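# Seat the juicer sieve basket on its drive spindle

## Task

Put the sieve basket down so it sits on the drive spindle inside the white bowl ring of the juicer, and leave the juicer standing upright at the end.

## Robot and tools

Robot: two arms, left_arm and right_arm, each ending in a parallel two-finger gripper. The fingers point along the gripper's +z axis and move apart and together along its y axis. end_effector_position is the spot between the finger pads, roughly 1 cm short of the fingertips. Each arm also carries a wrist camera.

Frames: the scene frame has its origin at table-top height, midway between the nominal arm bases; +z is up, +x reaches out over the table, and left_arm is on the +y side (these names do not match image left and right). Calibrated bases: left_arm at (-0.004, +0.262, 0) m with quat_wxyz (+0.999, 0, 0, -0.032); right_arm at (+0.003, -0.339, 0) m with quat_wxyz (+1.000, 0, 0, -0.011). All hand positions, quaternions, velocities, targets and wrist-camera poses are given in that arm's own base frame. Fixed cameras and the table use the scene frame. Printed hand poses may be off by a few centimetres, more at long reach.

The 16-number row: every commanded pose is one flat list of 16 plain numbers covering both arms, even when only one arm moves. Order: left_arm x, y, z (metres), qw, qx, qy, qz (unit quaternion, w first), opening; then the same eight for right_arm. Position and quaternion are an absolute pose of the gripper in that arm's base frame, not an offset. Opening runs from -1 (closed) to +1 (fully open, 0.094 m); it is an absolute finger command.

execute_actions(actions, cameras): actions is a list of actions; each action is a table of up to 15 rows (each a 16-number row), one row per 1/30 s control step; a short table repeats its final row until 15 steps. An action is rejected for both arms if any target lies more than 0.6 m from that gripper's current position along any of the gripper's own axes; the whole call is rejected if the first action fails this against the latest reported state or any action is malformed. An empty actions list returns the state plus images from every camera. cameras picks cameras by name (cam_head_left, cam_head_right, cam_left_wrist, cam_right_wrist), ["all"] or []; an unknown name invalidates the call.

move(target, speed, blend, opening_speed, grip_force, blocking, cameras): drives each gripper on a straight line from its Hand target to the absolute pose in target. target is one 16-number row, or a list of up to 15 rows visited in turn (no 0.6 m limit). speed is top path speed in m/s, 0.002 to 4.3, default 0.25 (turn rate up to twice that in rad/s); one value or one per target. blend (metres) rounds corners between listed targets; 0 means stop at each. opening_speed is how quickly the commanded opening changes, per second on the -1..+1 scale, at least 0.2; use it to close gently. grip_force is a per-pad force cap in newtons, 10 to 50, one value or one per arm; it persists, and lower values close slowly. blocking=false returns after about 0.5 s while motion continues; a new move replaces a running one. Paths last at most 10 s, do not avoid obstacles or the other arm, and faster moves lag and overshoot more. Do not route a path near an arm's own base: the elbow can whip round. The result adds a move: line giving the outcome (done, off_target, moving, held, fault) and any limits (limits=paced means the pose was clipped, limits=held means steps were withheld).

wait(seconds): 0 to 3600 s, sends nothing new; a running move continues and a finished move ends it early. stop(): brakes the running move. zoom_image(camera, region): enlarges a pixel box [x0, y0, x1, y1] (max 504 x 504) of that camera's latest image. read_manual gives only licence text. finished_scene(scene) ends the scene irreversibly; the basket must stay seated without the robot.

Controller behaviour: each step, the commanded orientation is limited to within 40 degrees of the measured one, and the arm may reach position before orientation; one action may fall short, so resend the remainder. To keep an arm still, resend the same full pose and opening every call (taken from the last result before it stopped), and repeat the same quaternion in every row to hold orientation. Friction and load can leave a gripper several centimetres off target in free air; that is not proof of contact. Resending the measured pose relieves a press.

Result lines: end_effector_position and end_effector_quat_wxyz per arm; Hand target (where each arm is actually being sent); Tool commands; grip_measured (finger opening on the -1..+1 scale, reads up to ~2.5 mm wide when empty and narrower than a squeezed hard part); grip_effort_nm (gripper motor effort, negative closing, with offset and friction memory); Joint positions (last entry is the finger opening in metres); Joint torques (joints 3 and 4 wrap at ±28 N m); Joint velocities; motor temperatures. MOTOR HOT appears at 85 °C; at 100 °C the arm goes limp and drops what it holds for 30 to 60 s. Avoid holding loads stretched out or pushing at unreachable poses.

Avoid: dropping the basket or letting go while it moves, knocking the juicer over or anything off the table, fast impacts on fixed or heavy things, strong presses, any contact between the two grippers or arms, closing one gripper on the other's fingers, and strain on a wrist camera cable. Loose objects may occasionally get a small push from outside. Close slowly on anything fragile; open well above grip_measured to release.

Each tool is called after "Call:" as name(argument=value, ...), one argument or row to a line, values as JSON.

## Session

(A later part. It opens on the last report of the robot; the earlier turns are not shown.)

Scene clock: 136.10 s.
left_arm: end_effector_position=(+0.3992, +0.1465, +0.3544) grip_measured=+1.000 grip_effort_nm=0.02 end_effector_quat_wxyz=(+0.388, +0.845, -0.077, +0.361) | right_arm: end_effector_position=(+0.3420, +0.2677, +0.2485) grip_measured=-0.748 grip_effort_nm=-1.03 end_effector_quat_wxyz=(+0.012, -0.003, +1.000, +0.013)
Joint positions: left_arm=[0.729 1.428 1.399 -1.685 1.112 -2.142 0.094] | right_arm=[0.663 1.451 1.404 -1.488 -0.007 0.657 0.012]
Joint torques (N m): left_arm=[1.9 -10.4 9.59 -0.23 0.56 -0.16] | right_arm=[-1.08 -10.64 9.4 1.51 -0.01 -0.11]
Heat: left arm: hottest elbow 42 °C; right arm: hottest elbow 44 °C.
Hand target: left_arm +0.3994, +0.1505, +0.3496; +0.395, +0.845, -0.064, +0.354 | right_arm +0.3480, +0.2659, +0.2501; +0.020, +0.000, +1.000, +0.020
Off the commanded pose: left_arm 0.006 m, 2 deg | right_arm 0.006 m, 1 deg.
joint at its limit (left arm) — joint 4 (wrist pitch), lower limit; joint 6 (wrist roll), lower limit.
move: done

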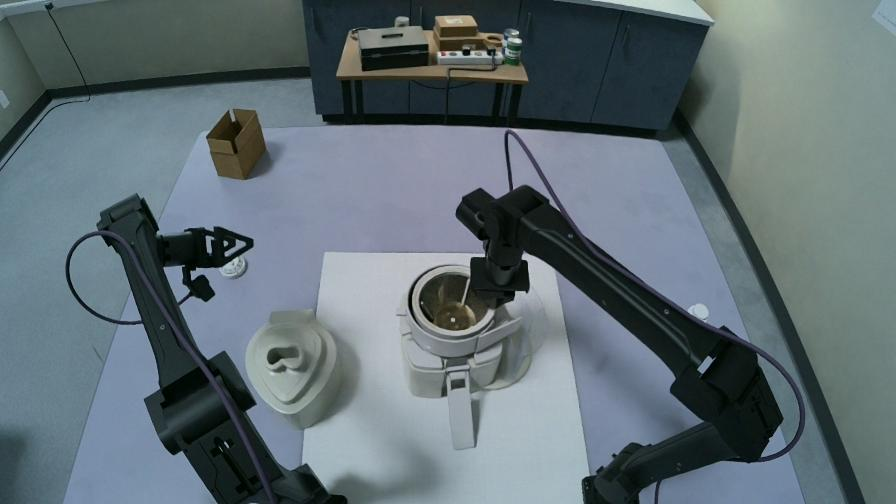

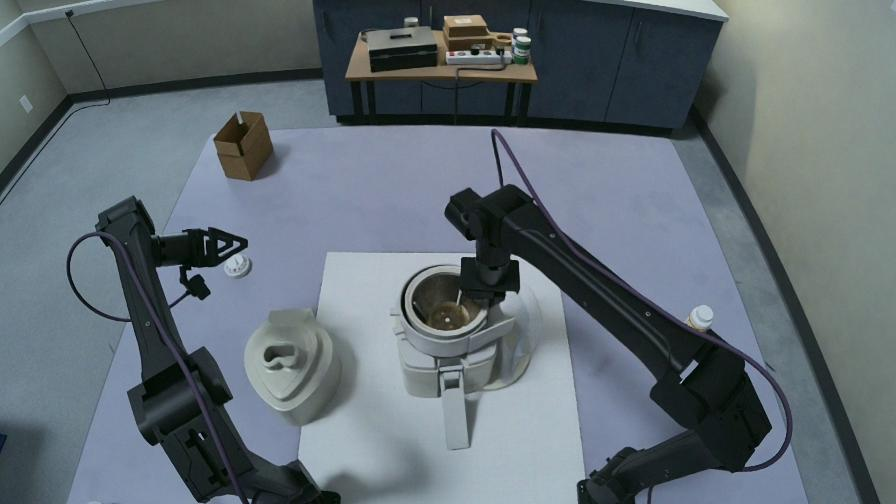

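Call:
move(
  target=[
    [0.3995,0.1505,0.3496,0.395,0.845,-0.064,0.354,1,0.350,0.270,0.258,0.02,0.0,0.999,0.02,-1],
    [0.3995,0.1505,0.3496,0.395,0.845,-0.064,0.354,1,0.350,0.270,0.23,0.02,0.0,0.999,0.02,-1],
  ],
  speed=0.03,
  cameras=["cam_head_left","cam_head_right"],
)

Call:
zoom_image(
  camera="cam_head_left",
  region=[395, 245, 525, 375],
)

Scene clock: 143.17 s.
left_arm: end_effector_position=(+0.3992, +0.1465, +0.3544) grip_measured=+1.000 grip_effort_nm=0.02 end_effector_quat_wxyz=(+0.388, +0.845, -0.077, +0.361) | right_arm: end_effector_position=(+0.3448, +0.2717, +0.2343) grip_measured=-0.748 grip_effort_nm=-1.03 end_effector_quat_wxyz=(+0.013, -0.003, +1.000, +0.020)
Joint positions: left_arm=[0.729 1.428 1.399 -1.685 1.112 -2.142 0.094] | right_arm=[0.663 1.459 1.374 -1.44 -0.015 0.656 0.012]
Joint torques (N m): left_arm=[2.02 -10.46 9.78 -0.31 0.56 -0.23] | right_arm=[-1.08 -9.88 8.75 1.68 0.33 -0.06]
Heat: left arm: hottest elbow 42 °C; right arm: hottest elbow 43 °C.
Hand target: left_arm +0.3994, +0.1505, +0.3496; +0.395, +0.845, -0.064, +0.354 | right_arm +0.3499, +0.2699, +0.2301; +0.020, +0.000, +1.000, +0.020
Off the commanded pose: left_arm 0.006 m, 2 deg | right_arm 0.007 m, 1 deg.
joint at its limit (left arm) — joint 4 (wrist pitch), lower limit; joint 6 (wrist roll), lower limit.
move: done

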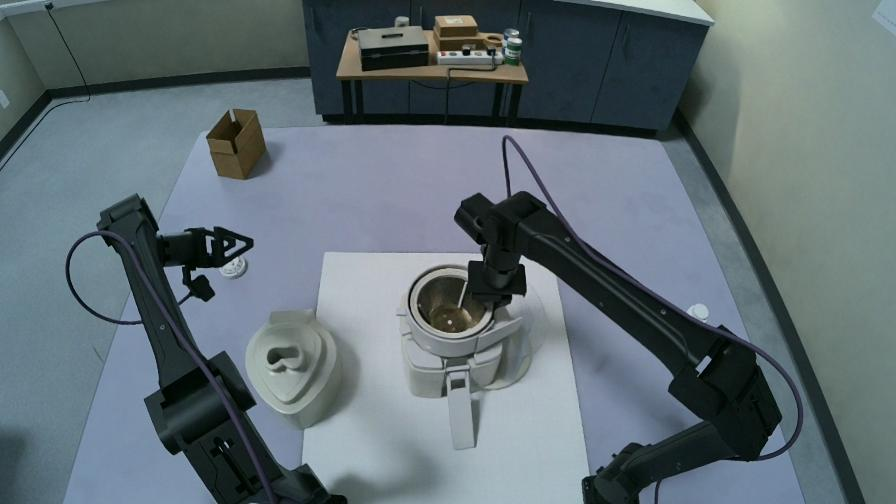

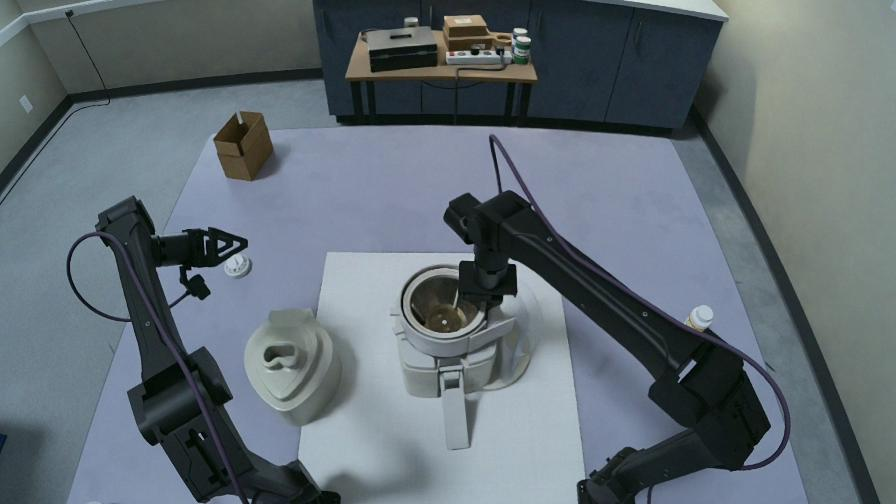

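Scaled by 3.877 from the camera's image (finer frame: 1280x720).

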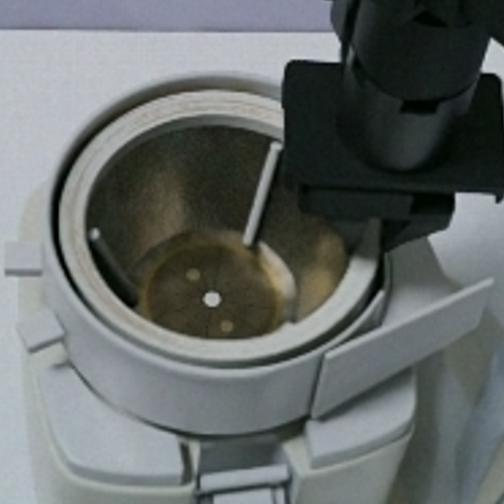

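Call:
move(
  target=[
    [0.3995,0.1505,0.3496,0.395,0.845,-0.064,0.354,1,0.350,0.2695,0.218,0.02,0.0,0.999,0.02,-1],
    [0.3995,0.1505,0.3496,0.395,0.845,-0.064,0.354,1,0.344,0.2705,0.218,0.02,0.05,0.9985,0.02,-1],
    [0.3995,0.1505,0.3496,0.395,0.845,-0.064,0.354,1,0.356,0.2705,0.218,0.02,-0.05,0.9985,0.02,-1],
  ],
  speed=0.03,
  cameras=["cam_head_left","cam_right_wrist"],
)

Call:
zoom_image(
  camera="cam_head_left",
  region=[395, 245, 525, 375],
)

Scene clock: 154.57 s.
left_arm: end_effector_position=(+0.3992, +0.1465, +0.3544) grip_measured=+1.000 grip_effort_nm=0.02 end_effector_quat_wxyz=(+0.388, +0.845, -0.077, +0.361) | right_arm: end_effector_position=(+0.3474, +0.2714, +0.2236) grip_measured=-0.748 grip_effort_nm=-1.03 end_effector_quat_wxyz=(+0.020, -0.050, +0.998, +0.022)
Joint positions: left_arm=[0.729 1.428 1.399 -1.685 1.112 -2.142 0.094] | right_arm=[0.659 1.459 1.345 -1.399 -0.014 0.558 0.012]
Joint torques (N m): left_arm=[1.79 -10.58 9.55 -0.34 0.62 -0.29] | right_arm=[-1.61 -9.52 9.74 1.33 0.16 -0.17]
Heat: left arm: hottest elbow 42 °C; right arm: hottest elbow 42 °C.
Hand target: left_arm +0.3994, +0.1505, +0.3496; +0.395, +0.845, -0.064, +0.354 | right_arm +0.3558, +0.2704, +0.2180; +0.020, -0.050, +0.998, +0.020
Off the commanded pose: left_arm 0.006 m, 2 deg | right_arm 0.010 m, 0 deg.
joint at its limit (left arm) — joint 4 (wrist pitch), lower limit; joint 6 (wrist roll), lower limit.
move: done
cam_right_wrist: T_world_to_cam=[[0.17186, -0.98156, -0.08371, 0.23271], [-0.87201, -0.19112, 0.45064, 0.28342], [-0.45833, -0.00445, -0.88877, 0.45971]] pos_world=[0.41785, 0.28463, 0.30034]

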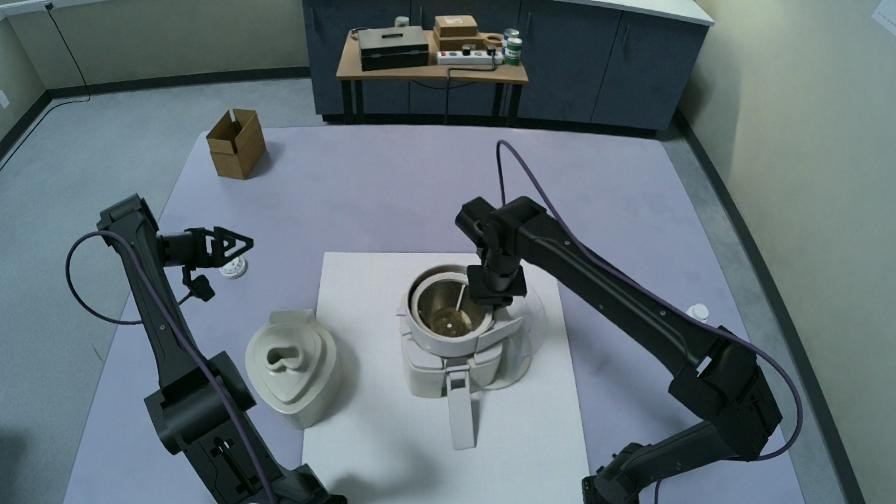

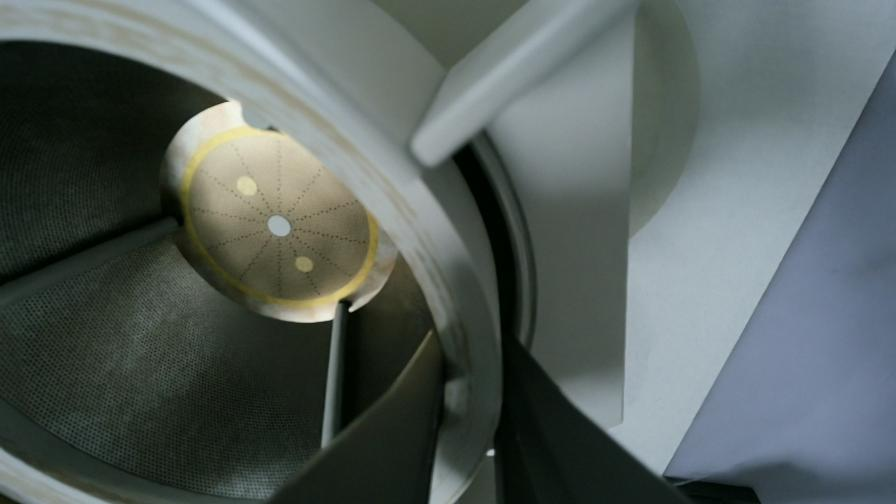

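Scaled by 3.877 from the camera's image (finer frame: 1280x720).

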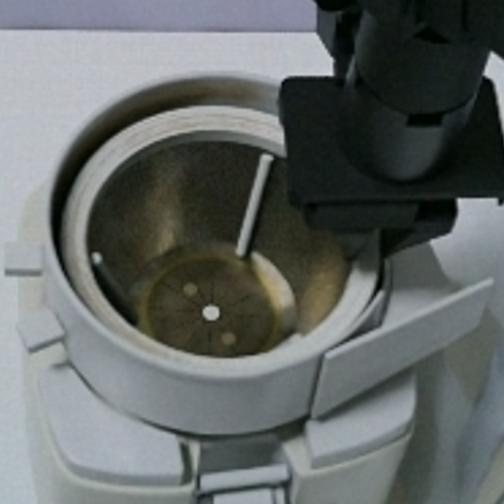

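Call:
move(
  target=[
    [0.3995,0.1505,0.3496,0.395,0.845,-0.064,0.354,1,0.348,0.271,0.224,0.02,-0.05,0.9985,0.02,-1],
    [0.3995,0.1505,0.3496,0.395,0.845,-0.064,0.354,1,0.348,0.271,0.224,0.02,-0.05,0.9985,0.02,-0.55],
    [0.3995,0.1505,0.3496,0.395,0.845,-0.064,0.354,1,0.348,0.271,0.30,0.03,-0.05,0.998,0.02,-0.55],
    [0.3995,0.1505,0.3496,0.395,0.845,-0.064,0.354,1,0.31,0.33,0.38,0.08,0,0.997,0,-0.55],
  ],
  speed=[0.03,0.03,0.05,0.2],
  opening_speed=0.3,
  cameras=["cam_head_left","cam_right_wrist"],
)

Scene clock: 164.67 s.
left_arm: end_effector_position=(+0.3992, +0.1465, +0.3544) grip_measured=+1.000 grip_effort_nm=0.02 end_effector_quat_wxyz=(+0.388, +0.845, -0.077, +0.361) | right_arm: end_effector_position=(+0.3057, +0.3208, +0.3532) grip_measured=-0.552 grip_effort_nm=0.09 end_effector_quat_wxyz=(+0.076, -0.007, +0.997, -0.003)
Joint positions: left_arm=[0.729 1.428 1.399 -1.685 1.112 -2.142 0.094] | right_arm=[0.857 1.457 1.679 -1.696 0.119 0.838 0.021]
Joint torques (N m): left_arm=[2.73 -10.99 9.77 -0.31 0.57 -0.24] | right_arm=[0.15 -10.05 15.25 0.35 0.27 0.11]
Heat: left arm: hottest elbow 42 °C; right arm: hottest elbow 44 °C.
Hand target: left_arm +0.3994, +0.1505, +0.3496; +0.395, +0.845, -0.064, +0.354 | right_arm +0.3091, +0.3287, +0.3791; +0.095, -0.002, +0.995, +0.017
Off the commanded pose: left_arm 0.006 m, 2 deg | right_arm 0.029 m, 1 deg.
joint sent to its limit (right arm) — joint 4 (wrist pitch), lower limit. The joint targets are off in orientation, not in position.
joint at its limit (left arm) — joint 4 (wrist pitch), lower limit; joint 6 (wrist roll), lower limit.
move: off_target (right_arm)
cam_right_wrist: T_world_to_cam=[[0.08828, -0.99575, -0.02625, 0.30905], [-0.93071, -0.09184, 0.35403, 0.21834], [-0.35494, -0.00682, -0.93487, 0.54142]] pos_world=[0.3681, 0.33148, 0.43697]

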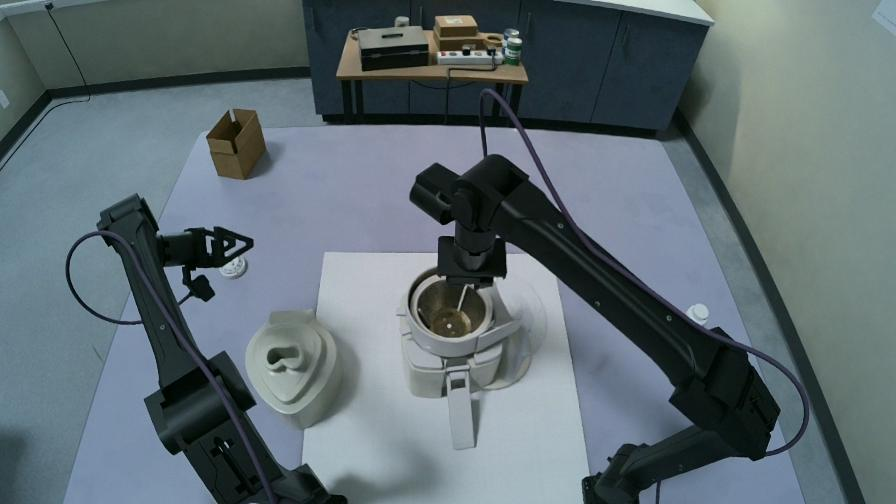

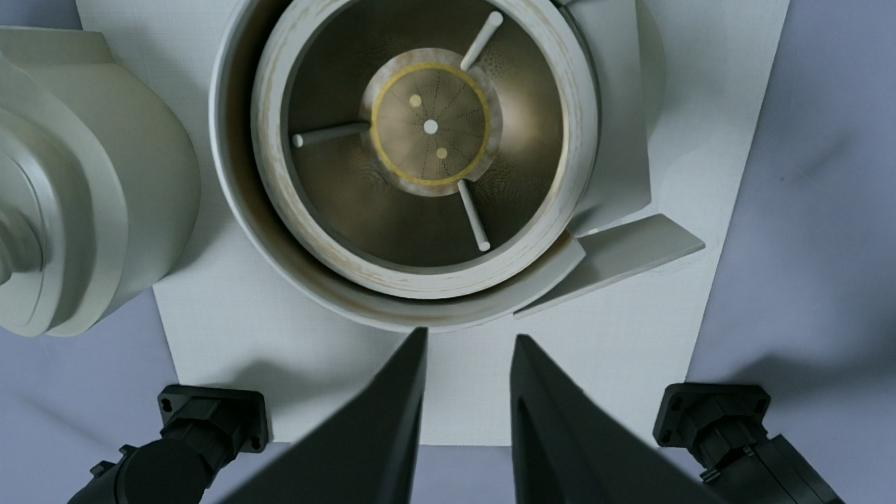

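Call:
finished_scene(
  scene=3,
)

The scene is finished: the task was done.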